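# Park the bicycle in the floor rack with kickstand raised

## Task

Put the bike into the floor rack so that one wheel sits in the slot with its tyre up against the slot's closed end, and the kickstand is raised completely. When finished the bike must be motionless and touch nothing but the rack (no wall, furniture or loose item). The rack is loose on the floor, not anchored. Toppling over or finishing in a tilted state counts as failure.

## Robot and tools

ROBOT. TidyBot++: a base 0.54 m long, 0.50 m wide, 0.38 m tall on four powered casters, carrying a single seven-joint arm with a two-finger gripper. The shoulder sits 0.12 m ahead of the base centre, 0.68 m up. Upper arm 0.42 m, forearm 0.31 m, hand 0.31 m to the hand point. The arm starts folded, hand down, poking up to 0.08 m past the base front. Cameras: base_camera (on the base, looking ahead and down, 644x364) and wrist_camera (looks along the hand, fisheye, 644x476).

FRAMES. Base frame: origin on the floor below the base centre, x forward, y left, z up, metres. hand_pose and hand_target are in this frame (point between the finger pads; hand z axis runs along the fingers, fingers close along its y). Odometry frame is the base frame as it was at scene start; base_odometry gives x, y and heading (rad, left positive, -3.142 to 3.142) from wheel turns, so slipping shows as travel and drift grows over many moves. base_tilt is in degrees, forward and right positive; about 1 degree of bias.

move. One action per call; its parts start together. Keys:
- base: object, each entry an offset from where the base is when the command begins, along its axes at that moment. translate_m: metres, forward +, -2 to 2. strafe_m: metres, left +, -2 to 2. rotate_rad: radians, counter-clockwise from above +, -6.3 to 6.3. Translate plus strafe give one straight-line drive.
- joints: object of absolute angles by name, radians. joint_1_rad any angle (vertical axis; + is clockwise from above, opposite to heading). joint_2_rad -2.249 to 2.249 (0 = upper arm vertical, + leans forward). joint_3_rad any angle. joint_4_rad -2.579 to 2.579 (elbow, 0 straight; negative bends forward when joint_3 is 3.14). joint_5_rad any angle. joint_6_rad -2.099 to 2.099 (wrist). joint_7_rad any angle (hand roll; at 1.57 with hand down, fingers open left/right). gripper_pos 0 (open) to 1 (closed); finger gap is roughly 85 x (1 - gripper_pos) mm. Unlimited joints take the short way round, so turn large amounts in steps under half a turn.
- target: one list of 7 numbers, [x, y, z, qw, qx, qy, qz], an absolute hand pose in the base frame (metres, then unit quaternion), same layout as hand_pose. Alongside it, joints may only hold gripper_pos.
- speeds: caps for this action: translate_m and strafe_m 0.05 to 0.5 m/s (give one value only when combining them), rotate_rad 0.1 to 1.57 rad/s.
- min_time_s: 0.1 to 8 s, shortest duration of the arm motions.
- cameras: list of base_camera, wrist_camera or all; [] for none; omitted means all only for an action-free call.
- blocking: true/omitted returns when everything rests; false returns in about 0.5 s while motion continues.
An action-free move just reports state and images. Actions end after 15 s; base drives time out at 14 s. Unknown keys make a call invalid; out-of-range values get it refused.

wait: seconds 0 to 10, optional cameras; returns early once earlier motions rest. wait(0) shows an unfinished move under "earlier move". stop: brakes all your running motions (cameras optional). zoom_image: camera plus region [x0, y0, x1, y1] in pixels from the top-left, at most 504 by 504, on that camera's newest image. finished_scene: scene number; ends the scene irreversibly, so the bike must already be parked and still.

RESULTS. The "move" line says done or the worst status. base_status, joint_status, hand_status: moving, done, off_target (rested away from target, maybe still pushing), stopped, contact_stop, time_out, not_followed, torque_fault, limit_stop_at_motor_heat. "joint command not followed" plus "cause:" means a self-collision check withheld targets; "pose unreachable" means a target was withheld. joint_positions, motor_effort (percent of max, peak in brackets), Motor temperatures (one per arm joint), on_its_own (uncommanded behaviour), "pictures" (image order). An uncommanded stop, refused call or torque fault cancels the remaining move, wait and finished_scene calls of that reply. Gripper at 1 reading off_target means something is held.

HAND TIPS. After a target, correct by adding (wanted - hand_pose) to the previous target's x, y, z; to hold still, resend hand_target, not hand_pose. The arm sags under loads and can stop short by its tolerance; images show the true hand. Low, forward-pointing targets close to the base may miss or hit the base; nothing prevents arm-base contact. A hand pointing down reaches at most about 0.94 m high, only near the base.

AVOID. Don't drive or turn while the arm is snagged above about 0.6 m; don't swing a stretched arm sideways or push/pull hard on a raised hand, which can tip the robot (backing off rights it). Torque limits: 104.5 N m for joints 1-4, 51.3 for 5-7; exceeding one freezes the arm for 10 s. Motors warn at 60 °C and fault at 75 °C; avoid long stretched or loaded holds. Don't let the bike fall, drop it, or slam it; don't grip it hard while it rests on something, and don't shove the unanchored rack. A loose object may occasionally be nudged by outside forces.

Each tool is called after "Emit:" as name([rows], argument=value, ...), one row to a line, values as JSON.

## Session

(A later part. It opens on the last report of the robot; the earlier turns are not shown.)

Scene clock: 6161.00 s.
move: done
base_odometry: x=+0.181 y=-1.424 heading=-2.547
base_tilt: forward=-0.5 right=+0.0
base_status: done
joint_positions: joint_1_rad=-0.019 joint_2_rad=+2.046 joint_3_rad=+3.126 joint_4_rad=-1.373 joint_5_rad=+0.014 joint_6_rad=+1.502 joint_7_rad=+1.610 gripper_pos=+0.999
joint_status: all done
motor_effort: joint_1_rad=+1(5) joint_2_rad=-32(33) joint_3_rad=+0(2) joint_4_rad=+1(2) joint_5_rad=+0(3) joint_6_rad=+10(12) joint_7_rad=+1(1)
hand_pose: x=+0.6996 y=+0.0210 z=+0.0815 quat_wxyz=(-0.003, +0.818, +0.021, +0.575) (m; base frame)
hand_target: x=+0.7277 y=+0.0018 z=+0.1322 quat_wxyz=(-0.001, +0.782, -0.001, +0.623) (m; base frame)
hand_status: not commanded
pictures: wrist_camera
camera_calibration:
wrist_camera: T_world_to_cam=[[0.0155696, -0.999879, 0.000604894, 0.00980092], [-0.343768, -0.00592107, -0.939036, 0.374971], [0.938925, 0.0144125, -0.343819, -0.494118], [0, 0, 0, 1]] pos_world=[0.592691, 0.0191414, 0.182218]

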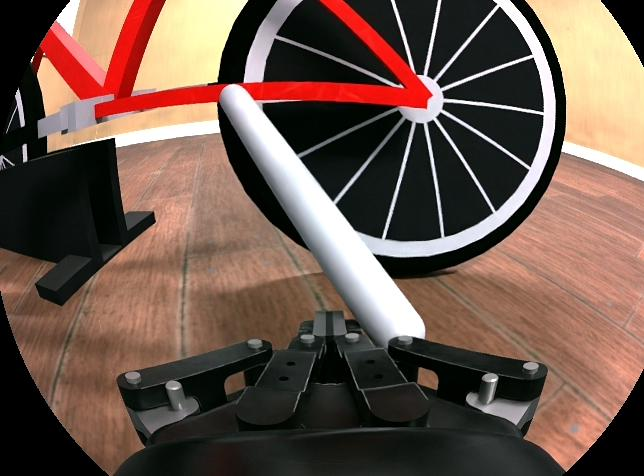

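Emit:
move(base={"strafe_m": -0.013}, speeds={"strafe_m": 0.05}, joints={"joint_1_rad": 0.0, "joint_2_rad": 1.962, "joint_3_rad": 3.14, "joint_4_rad": -1.462, "joint_5_rad": 0.0, "joint_6_rad": 1.635, "joint_7_rad": 1.57}, min_time_s=2, cameras=["wrist_camera"])

Emit:
move(base={"strafe_m": -0.01}, speeds={"strafe_m": 0.05}, joints={"joint_1_rad": 0.0, "joint_2_rad": 1.907, "joint_3_rad": 3.14, "joint_4_rad": -1.55, "joint_5_rad": 0.0, "joint_6_rad": 1.67, "joint_7_rad": 1.57}, min_time_s=2, cameras=["wrist_camera"])

Scene clock: 6180.17 s.
move: done
base_odometry: x=+0.174 y=-1.413 heading=-2.548
base_tilt: forward=-0.5 right=+0.0
base_status: done
joint_positions: joint_1_rad=-0.004 joint_2_rad=+1.991 joint_3_rad=+3.127 joint_4_rad=-1.436 joint_5_rad=+0.014 joint_6_rad=+1.551 joint_7_rad=+1.610 gripper_pos=+0.999
joint_status: all done
motor_effort: joint_1_rad=+0(5) joint_2_rad=-30(32) joint_3_rad=-1(2) joint_4_rad=+0(1) joint_5_rad=+1(3) joint_6_rad=+9(11) joint_7_rad=+0(1)
hand_pose: x=+0.7118 y=+0.0121 z=+0.1155 quat_wxyz=(+0.001, +0.806, +0.015, +0.592) (m; base frame)
hand_target: x=+0.7243 y=+0.0018 z=+0.1521 quat_wxyz=(-0.001, +0.780, -0.001, +0.626) (m; base frame)
hand_status: not commanded
pictures: wrist_camera
camera_calibration:
wrist_camera: T_world_to_cam=[[0.00095623, -0.999999, 0.000750087, 0.0110835], [-0.304429, -0.00100559, -0.952535, 0.384565], [0.952535, 0.000682495, -0.304429, -0.507887], [0, 0, 0, 1]] pos_world=[0.600842, 0.0118168, 0.211687]

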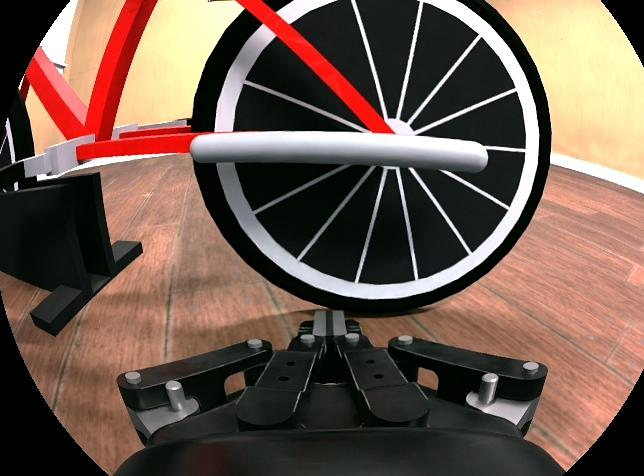

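Scene clock: 6182.47 s.
move: done
base_odometry: x=+0.168 y=-1.404 heading=-2.548
base_tilt: forward=-0.5 right=+0.0
base_status: done
joint_positions: joint_1_rad=+0.002 joint_2_rad=+1.936 joint_3_rad=+3.128 joint_4_rad=-1.524 joint_5_rad=+0.014 joint_6_rad=+1.587 joint_7_rad=+1.610 gripper_pos=+0.999
joint_status: all done
motor_effort: joint_1_rad=+0(3) joint_2_rad=-31(31) joint_3_rad=-1(2) joint_4_rad=-1(1) joint_5_rad=+1(2) joint_6_rad=+9(10) joint_7_rad=+0(1)
hand_pose: x=+0.7111 y=+0.0087 z=+0.1407 quat_wxyz=(+0.003, +0.805, +0.013, +0.593) (m; base frame)
hand_target: x=+0.7227 y=+0.0018 z=+0.1774 quat_wxyz=(-0.001, +0.779, -0.001, +0.627) (m; base frame)
hand_status: not commanded
pictures: wrist_camera
camera_calibration:
wrist_camera: T_world_to_cam=[[-0.00366594, -0.999993, 0.00109142, 0.0108507], [-0.302127, 0.0000671641, -0.953268, 0.406888], [0.953261, -0.00382437, -0.302125, -0.500356], [0, 0, 0, 1]] pos_world=[0.599941, 0.00890974, 0.236691]

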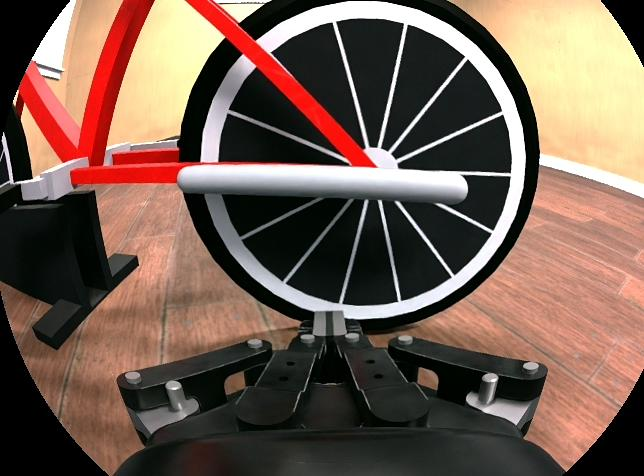

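Emit:
zoom_image(camera="wrist_camera", region=[160, 80, 500, 300])

Scaled by 1.482.

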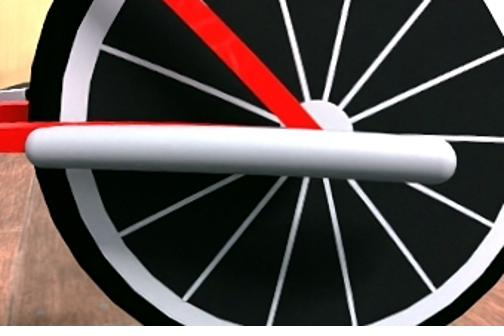

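Emit:
move(base={"translate_m": -0.15}, speeds={"translate_m": 0.08}, cameras=["wrist_camera", "base_camera"])

Scene clock: 6203.63 s.
move: done
base_odometry: x=+0.293 y=-1.320 heading=-2.548
base_tilt: forward=-0.5 right=+0.0
base_status: done
joint_positions: joint_1_rad=+0.002 joint_2_rad=+1.928 joint_3_rad=+3.128 joint_4_rad=-1.530 joint_5_rad=+0.014 joint_6_rad=+1.588 joint_7_rad=+1.610 gripper_pos=+0.999
joint_status: not commanded
motor_effort: joint_1_rad=+0(1) joint_2_rad=-31(33) joint_3_rad=-1(1) joint_4_rad=-1(1) joint_5_rad=+1(1) joint_6_rad=+9(9) joint_7_rad=+0(1)
hand_pose: x=+0.7130 y=+0.0087 z=+0.1444 quat_wxyz=(+0.003, +0.804, +0.013, +0.594) (m; base frame)
hand_target: x=+0.7227 y=+0.0018 z=+0.1774 quat_wxyz=(-0.001, +0.779, -0.001, +0.627) (m; base frame)
hand_status: not commanded
pictures: base_camera, wrist_camera
camera_calibration:
wrist_camera: T_world_to_cam=[[-0.00370042, -0.999993, 0.000984098, 0.0109989], [-0.298927, 0.000167058, -0.954276, 0.408808], [0.954269, -0.0038254, -0.298926, -0.502156], [0, 0, 0, 1]] pos_world=[0.601437, 0.00900956, 0.239997]

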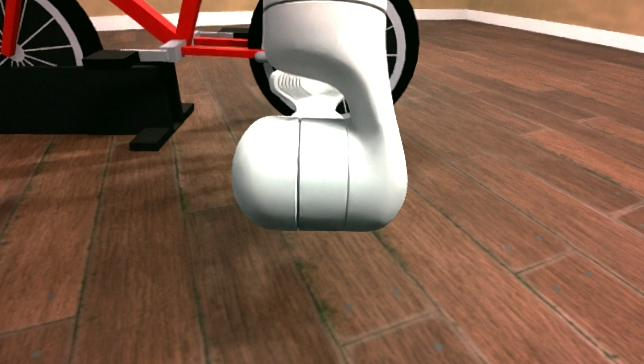

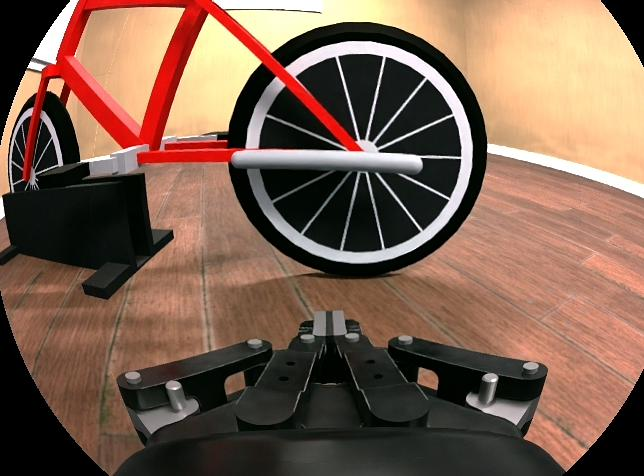

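Emit:
move(joints={"joint_1_rad": 0.0, "joint_2_rad": 0.5, "joint_3_rad": 3.14, "joint_4_rad": -1.87, "joint_5_rad": 0.0, "joint_6_rad": 0.0, "joint_7_rad": 1.57}, min_time_s=4)

Emit:
move(joints={"joint_1_rad": 0.0, "joint_2_rad": -0.34, "joint_3_rad": 3.14, "joint_4_rad": -1.8, "joint_5_rad": 0.0, "joint_6_rad": -0.85, "joint_7_rad": 1.57}, min_time_s=3, cameras=["wrist_camera", "base_camera"])

Scene clock: 6217.37 s.
move: done
base_odometry: x=+0.293 y=-1.320 heading=-2.548
base_tilt: forward=-0.5 right=+0.0
base_status: not commanded
joint_positions: joint_1_rad=+0.002 joint_2_rad=+0.517 joint_3_rad=+3.128 joint_4_rad=-1.837 joint_5_rad=+0.014 joint_6_rad=+0.072 joint_7_rad=+1.610 gripper_pos=+0.999
joint_status: all done
motor_effort: joint_1_rad=+0(2) joint_2_rad=-30(39) joint_3_rad=-1(2) joint_4_rad=+13(14) joint_5_rad=+1(2) joint_6_rad=+6(10) joint_7_rad=+0(1)
hand_pose: x=+0.7851 y=+0.0089 z=+0.6224 quat_wxyz=(+0.005, +0.909, +0.027, +0.416) (m; base frame)
hand_target: x=+0.7570 y=+0.0023 z=+0.6026 quat_wxyz=(-0.001, +0.926, +0.000, +0.376) (m; base frame)
hand_status: not commanded
pictures: none

Scene clock: 6220.93 s.
move: done
base_odometry: x=+0.293 y=-1.320 heading=-2.548
base_tilt: forward=-0.5 right=+0.0
base_status: not commanded
joint_positions: joint_1_rad=+0.002 joint_2_rad=-0.330 joint_3_rad=+3.128 joint_4_rad=-1.837 joint_5_rad=+0.014 joint_6_rad=-0.779 joint_7_rad=+1.610 gripper_pos=+0.999
joint_status: all done
motor_effort: joint_1_rad=+0(2) joint_2_rad=-7(32) joint_3_rad=+0(1) joint_4_rad=+17(18) joint_5_rad=+1(2) joint_6_rad=+7(8) joint_7_rad=+1(1)
hand_pose: x=+0.5313 y=+0.0040 z=+0.8957 quat_wxyz=(+0.014, +0.909, +0.026, +0.415) (m; base frame)
hand_target: x=+0.5212 y=+0.0021 z=+0.9035 quat_wxyz=(+0.000, +0.915, +0.000, +0.404) (m; base frame)
hand_status: not commanded
pictures: base_camera, wrist_camera
camera_calibration:
wrist_camera: T_world_to_cam=[[0.00836763, -0.99921, 0.0388511, -0.0355091], [-0.65913, -0.0347288, -0.751227, 1.081], [0.751983, -0.019322, -0.6589, 0.325754], [0, 0, 0, 1]] pos_world=[0.467856, 0.00835504, 1.0281]

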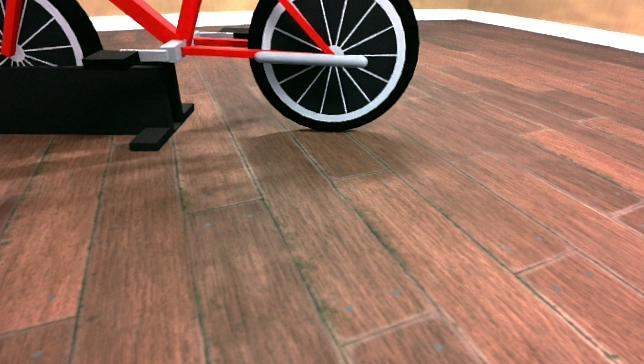

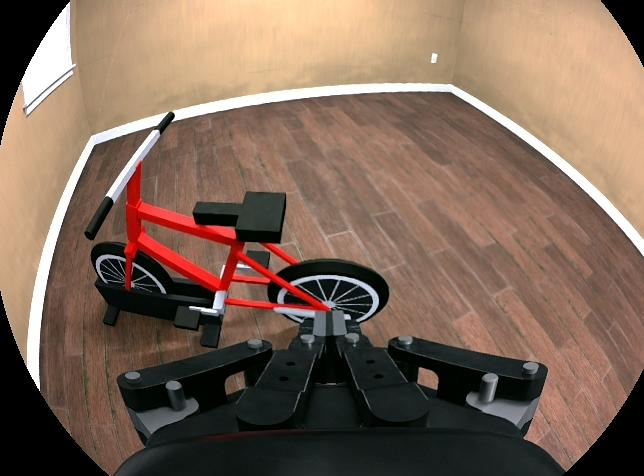

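Emit:
move(base={"strafe_m": 0.3}, speeds={"strafe_m": 0.15}, cameras=["wrist_camera", "base_camera"])

Scene clock: 6232.07 s.
move: done
base_odometry: x=+0.461 y=-1.569 heading=-2.548
base_tilt: forward=-0.5 right=+0.0
base_status: done
joint_positions: joint_1_rad=+0.001 joint_2_rad=-0.330 joint_3_rad=+3.130 joint_4_rad=-1.837 joint_5_rad=+0.014 joint_6_rad=-0.780 joint_7_rad=+1.610 gripper_pos=+0.999
joint_status: not commanded
motor_effort: joint_1_rad=+0(1) joint_2_rad=-7(8) joint_3_rad=+0(2) joint_4_rad=+17(18) joint_5_rad=+1(2) joint_6_rad=+6(7) joint_7_rad=+0(1)
hand_pose: x=+0.5310 y=+0.0030 z=+0.8953 quat_wxyz=(+0.014, +0.910, +0.025, +0.414) (m; base frame)
hand_target: x=+0.5212 y=+0.0021 z=+0.9035 quat_wxyz=(+0.000, +0.915, +0.000, +0.404) (m; base frame)
hand_status: not commanded
pictures: base_camera, wrist_camera
camera_calibration:
wrist_camera: T_world_to_cam=[[0.00656372, -0.999253, 0.0380945, -0.0347828], [-0.660374, -0.0329382, -0.750215, 1.08035], [0.750909, -0.0202324, -0.660096, 0.327341], [0, 0, 0, 1]] pos_world=[0.467858, 0.00745076, 1.02789]

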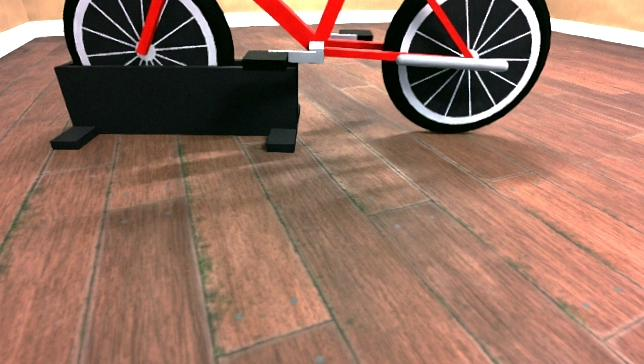

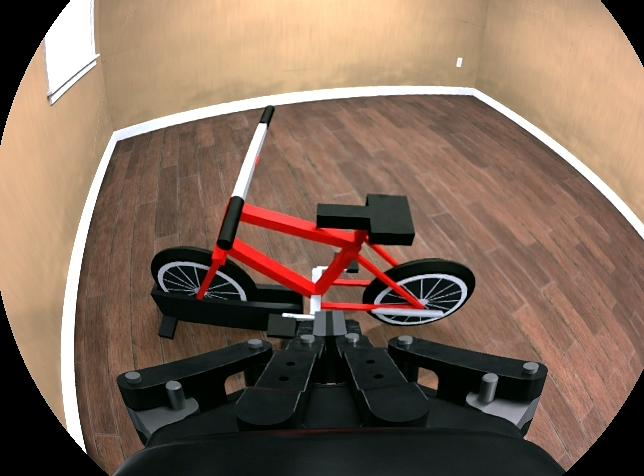

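Emit:
zoom_image(camera="base_camera", region=[40, 0, 320, 160])

Emit:
zoom_image(camera="wrist_camera", region=[130, 220, 330, 350])

Scaled by 1.800.

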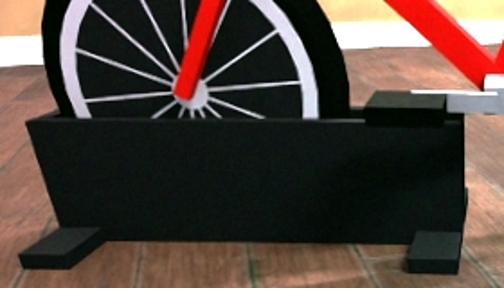

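Scaled by 2.520.

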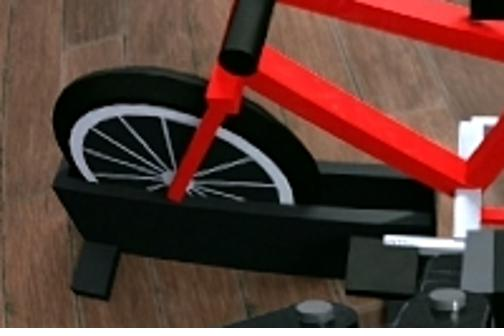

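Emit:
move(base={"translate_m": 0.25}, speeds={"translate_m": 0.1})

Emit:
move(joints={"joint_1_rad": -0.8, "joint_2_rad": 0.1, "joint_3_rad": 3.14, "joint_4_rad": -1.2, "joint_5_rad": 0.0, "joint_6_rad": -1.75, "joint_7_rad": 1.57}, min_time_s=4, cameras=["wrist_camera", "base_camera"])

Scene clock: 6262.30 s.
move: done
base_odometry: x=+0.254 y=-1.709 heading=-2.548
base_tilt: forward=-0.5 right=+0.0
base_status: done
joint_positions: joint_1_rad=+0.001 joint_2_rad=-0.335 joint_3_rad=+3.130 joint_4_rad=-1.837 joint_5_rad=+0.014 joint_6_rad=-0.783 joint_7_rad=+1.610 gripper_pos=+0.999
joint_status: not commanded
motor_effort: joint_1_rad=+0(1) joint_2_rad=-7(10) joint_3_rad=+0(0) joint_4_rad=+17(18) joint_5_rad=+1(2) joint_6_rad=+7(7) joint_7_rad=+1(1)
hand_pose: x=+0.5294 y=+0.0030 z=+0.8968 quat_wxyz=(+0.014, +0.909, +0.025, +0.415) (m; base frame)
hand_target: x=+0.5212 y=+0.0021 z=+0.9035 quat_wxyz=(+0.000, +0.915, +0.000, +0.404) (m; base frame)
hand_status: not commanded
pictures: none

Scene clock: 6266.93 s.
move: done
base_odometry: x=+0.254 y=-1.709 heading=-2.548
base_tilt: forward=-0.5 right=+0.0
base_status: not commanded
joint_positions: joint_1_rad=-0.792 joint_2_rad=+0.069 joint_3_rad=+3.130 joint_4_rad=-1.240 joint_5_rad=+0.014 joint_6_rad=-1.684 joint_7_rad=+1.610 gripper_pos=+0.999
joint_status: all done
motor_effort: joint_1_rad=+0(2) joint_2_rad=-17(18) joint_3_rad=+0(1) joint_4_rad=+14(19) joint_5_rad=+1(2) joint_6_rad=+2(8) joint_7_rad=+0(1)
hand_pose: x=+0.3838 y=+0.2703 z=+0.8750 quat_wxyz=(-0.022, +0.911, +0.407, +0.071) (m; base frame)
hand_target: x=+0.3778 y=+0.2692 z=+0.8746 quat_wxyz=(-0.018, +0.920, +0.389, +0.042) (m; base frame)
hand_status: not commanded
pictures: base_camera, wrist_camera
camera_calibration:
wrist_camera: T_world_to_cam=[[0.725367, -0.687728, 0.0295518, -0.118639], [-0.677961, -0.721182, -0.142354, 0.637505], [0.119213, 0.0832239, -0.989375, 0.932465], [0, 0, 0, 1]] pos_world=[0.407098, 0.300563, 1.01681]

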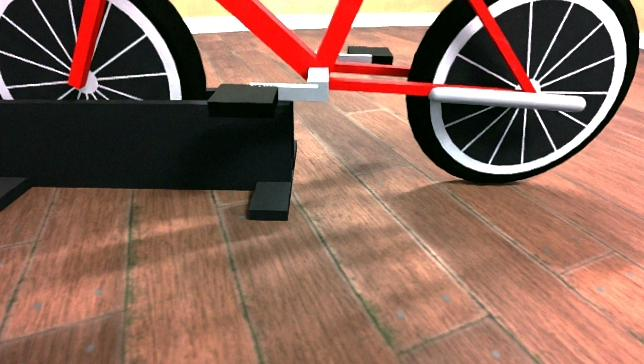

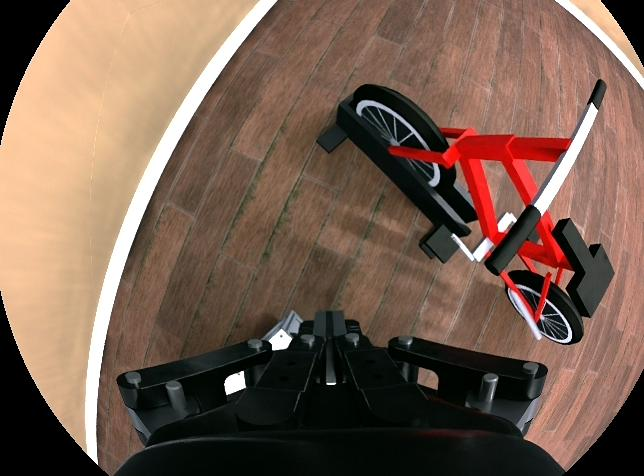

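Emit:
zoom_image(camera="wrist_camera", region=[320, 70, 480, 190])

Scaled by 3.150.

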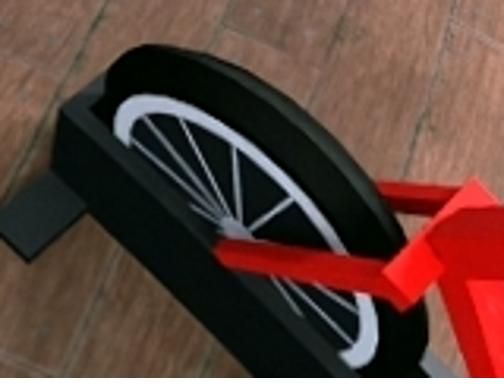

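Emit:
move(joints={"joint_1_rad": -0.8, "joint_2_rad": -0.34, "joint_3_rad": 3.14, "joint_4_rad": -1.8, "joint_5_rad": 0.0, "joint_6_rad": -0.85, "joint_7_rad": 1.57}, min_time_s=3)

Emit:
move(joints={"joint_1_rad": 0.0}, base={"translate_m": -0.3}, speeds={"translate_m": 0.1}, min_time_s=3, cameras=["wrist_camera", "base_camera"])

Scene clock: 6282.50 s.
move: done
base_odometry: x=+0.254 y=-1.709 heading=-2.548
base_tilt: forward=-0.5 right=+0.0
base_status: not commanded
joint_positions: joint_1_rad=-0.792 joint_2_rad=-0.322 joint_3_rad=+3.130 joint_4_rad=-1.767 joint_5_rad=+0.014 joint_6_rad=-0.930 joint_7_rad=+1.610 gripper_pos=+0.999
joint_status: all done
motor_effort: joint_1_rad=+0(2) joint_2_rad=-8(17) joint_3_rad=+0(1) joint_4_rad=+17(18) joint_5_rad=+1(3) joint_6_rad=+7(7) joint_7_rad=+0(1)
hand_pose: x=+0.3939 y=+0.2829 z=+0.8964 quat_wxyz=(-0.132, +0.845, +0.381, +0.350) (m; base frame)
hand_target: x=+0.3977 y=+0.2899 z=+0.9035 quat_wxyz=(-0.157, +0.842, +0.357, +0.372) (m; base frame)
hand_status: not commanded
pictures: none

Scene clock: 6286.07 s.
move: done
base_odometry: x=+0.502 y=-1.541 heading=-2.548
base_tilt: forward=-0.5 right=+0.0
base_status: done
joint_positions: joint_1_rad=-0.010 joint_2_rad=-0.333 joint_3_rad=+3.131 joint_4_rad=-1.767 joint_5_rad=+0.014 joint_6_rad=-0.926 joint_7_rad=+1.610 gripper_pos=+0.999
joint_status: all done
motor_effort: joint_1_rad=+0(2) joint_2_rad=-7(10) joint_3_rad=+0(1) joint_4_rad=+17(17) joint_5_rad=+1(2) joint_6_rad=+6(7) joint_7_rad=+0(1)
hand_pose: x=+0.5120 y=+0.0067 z=+0.9011 quat_wxyz=(+0.012, +0.924, +0.030, +0.381) (m; base frame)
hand_target: x=+0.5212 y=+0.0021 z=+0.9035 quat_wxyz=(+0.000, +0.915, +0.000, +0.404) (m; base frame)
hand_status: not commanded
pictures: base_camera, wrist_camera
camera_calibration:
wrist_camera: T_world_to_cam=[[0.0179521, -0.999118, 0.0379508, -0.0369656], [-0.71308, -0.0394006, -0.699974, 1.05404], [0.700853, -0.014496, -0.713159, 0.418897], [0, 0, 0, 1]] pos_world=[0.458691, 0.010669, 1.03794]

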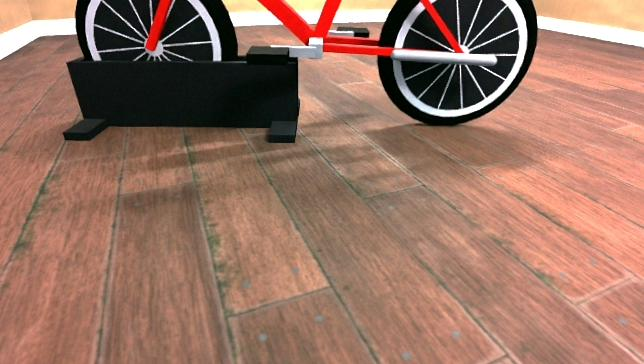

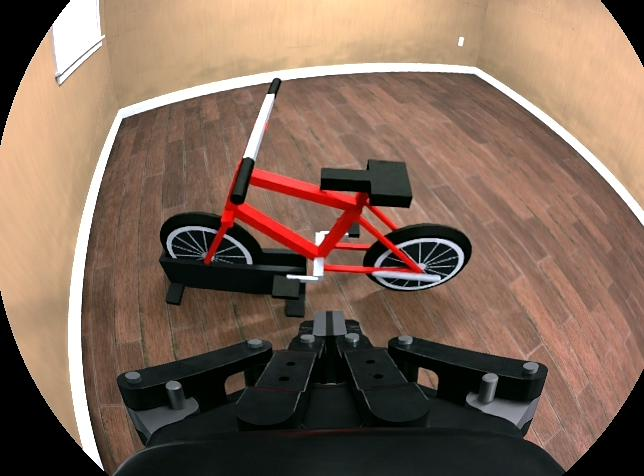

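Emit:
wait(seconds=5, cameras=["wrist_camera", "base_camera"])

Emit:
zoom_image(camera="base_camera", region=[300, 0, 560, 150])

Scene clock: 6302.43 s.
base_odometry: x=+0.502 y=-1.541 heading=-2.548
base_tilt: forward=-0.5 right=+0.0
base_status: done
joint_positions: joint_1_rad=-0.010 joint_2_rad=-0.333 joint_3_rad=+3.131 joint_4_rad=-1.767 joint_5_rad=+0.014 joint_6_rad=-0.926 joint_7_rad=+1.610 gripper_pos=+0.999
joint_status: all done
motor_effort: joint_1_rad=+0(2) joint_2_rad=-7(10) joint_3_rad=+0(1) joint_4_rad=+17(17) joint_5_rad=+1(2) joint_6_rad=+7(7) joint_7_rad=+0(1)
hand_pose: x=+0.5120 y=+0.0067 z=+0.9011 quat_wxyz=(+0.012, +0.924, +0.030, +0.381) (m; base frame)
hand_target: x=+0.5212 y=+0.0021 z=+0.9035 quat_wxyz=(+0.000, +0.915, +0.000, +0.404) (m; base frame)
hand_status: not commanded
wait: 5.00 s; at rest from the start
pictures: base_camera, wrist_camera
camera_calibration:
wrist_camera: T_world_to_cam=[[0.0179521, -0.999118, 0.0379508, -0.0369656], [-0.71308, -0.0394006, -0.699974, 1.05404], [0.700853, -0.014496, -0.713159, 0.418897], [0, 0, 0, 1]] pos_world=[0.458691, 0.010669, 1.03794]

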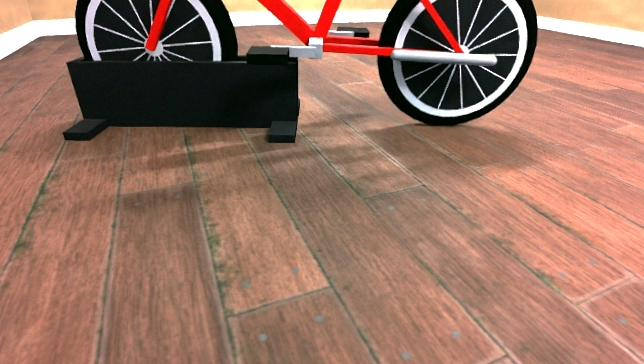

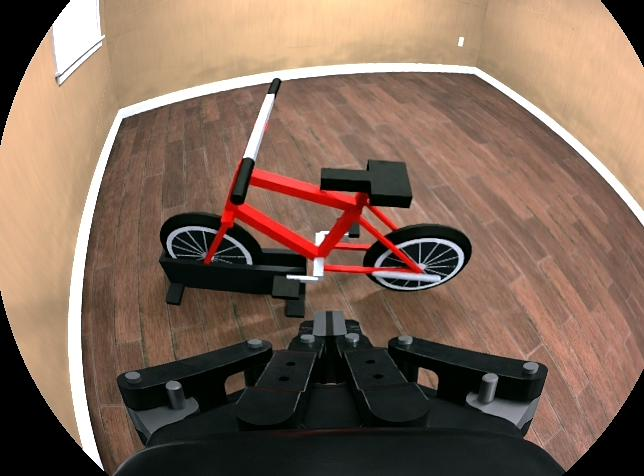

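Scaled by 1.938.

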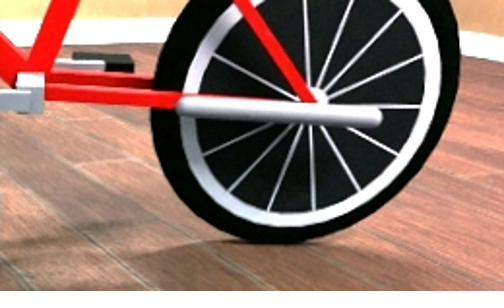

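Emit:
finished_scene(scene=1)

The scene is finished: the task was done.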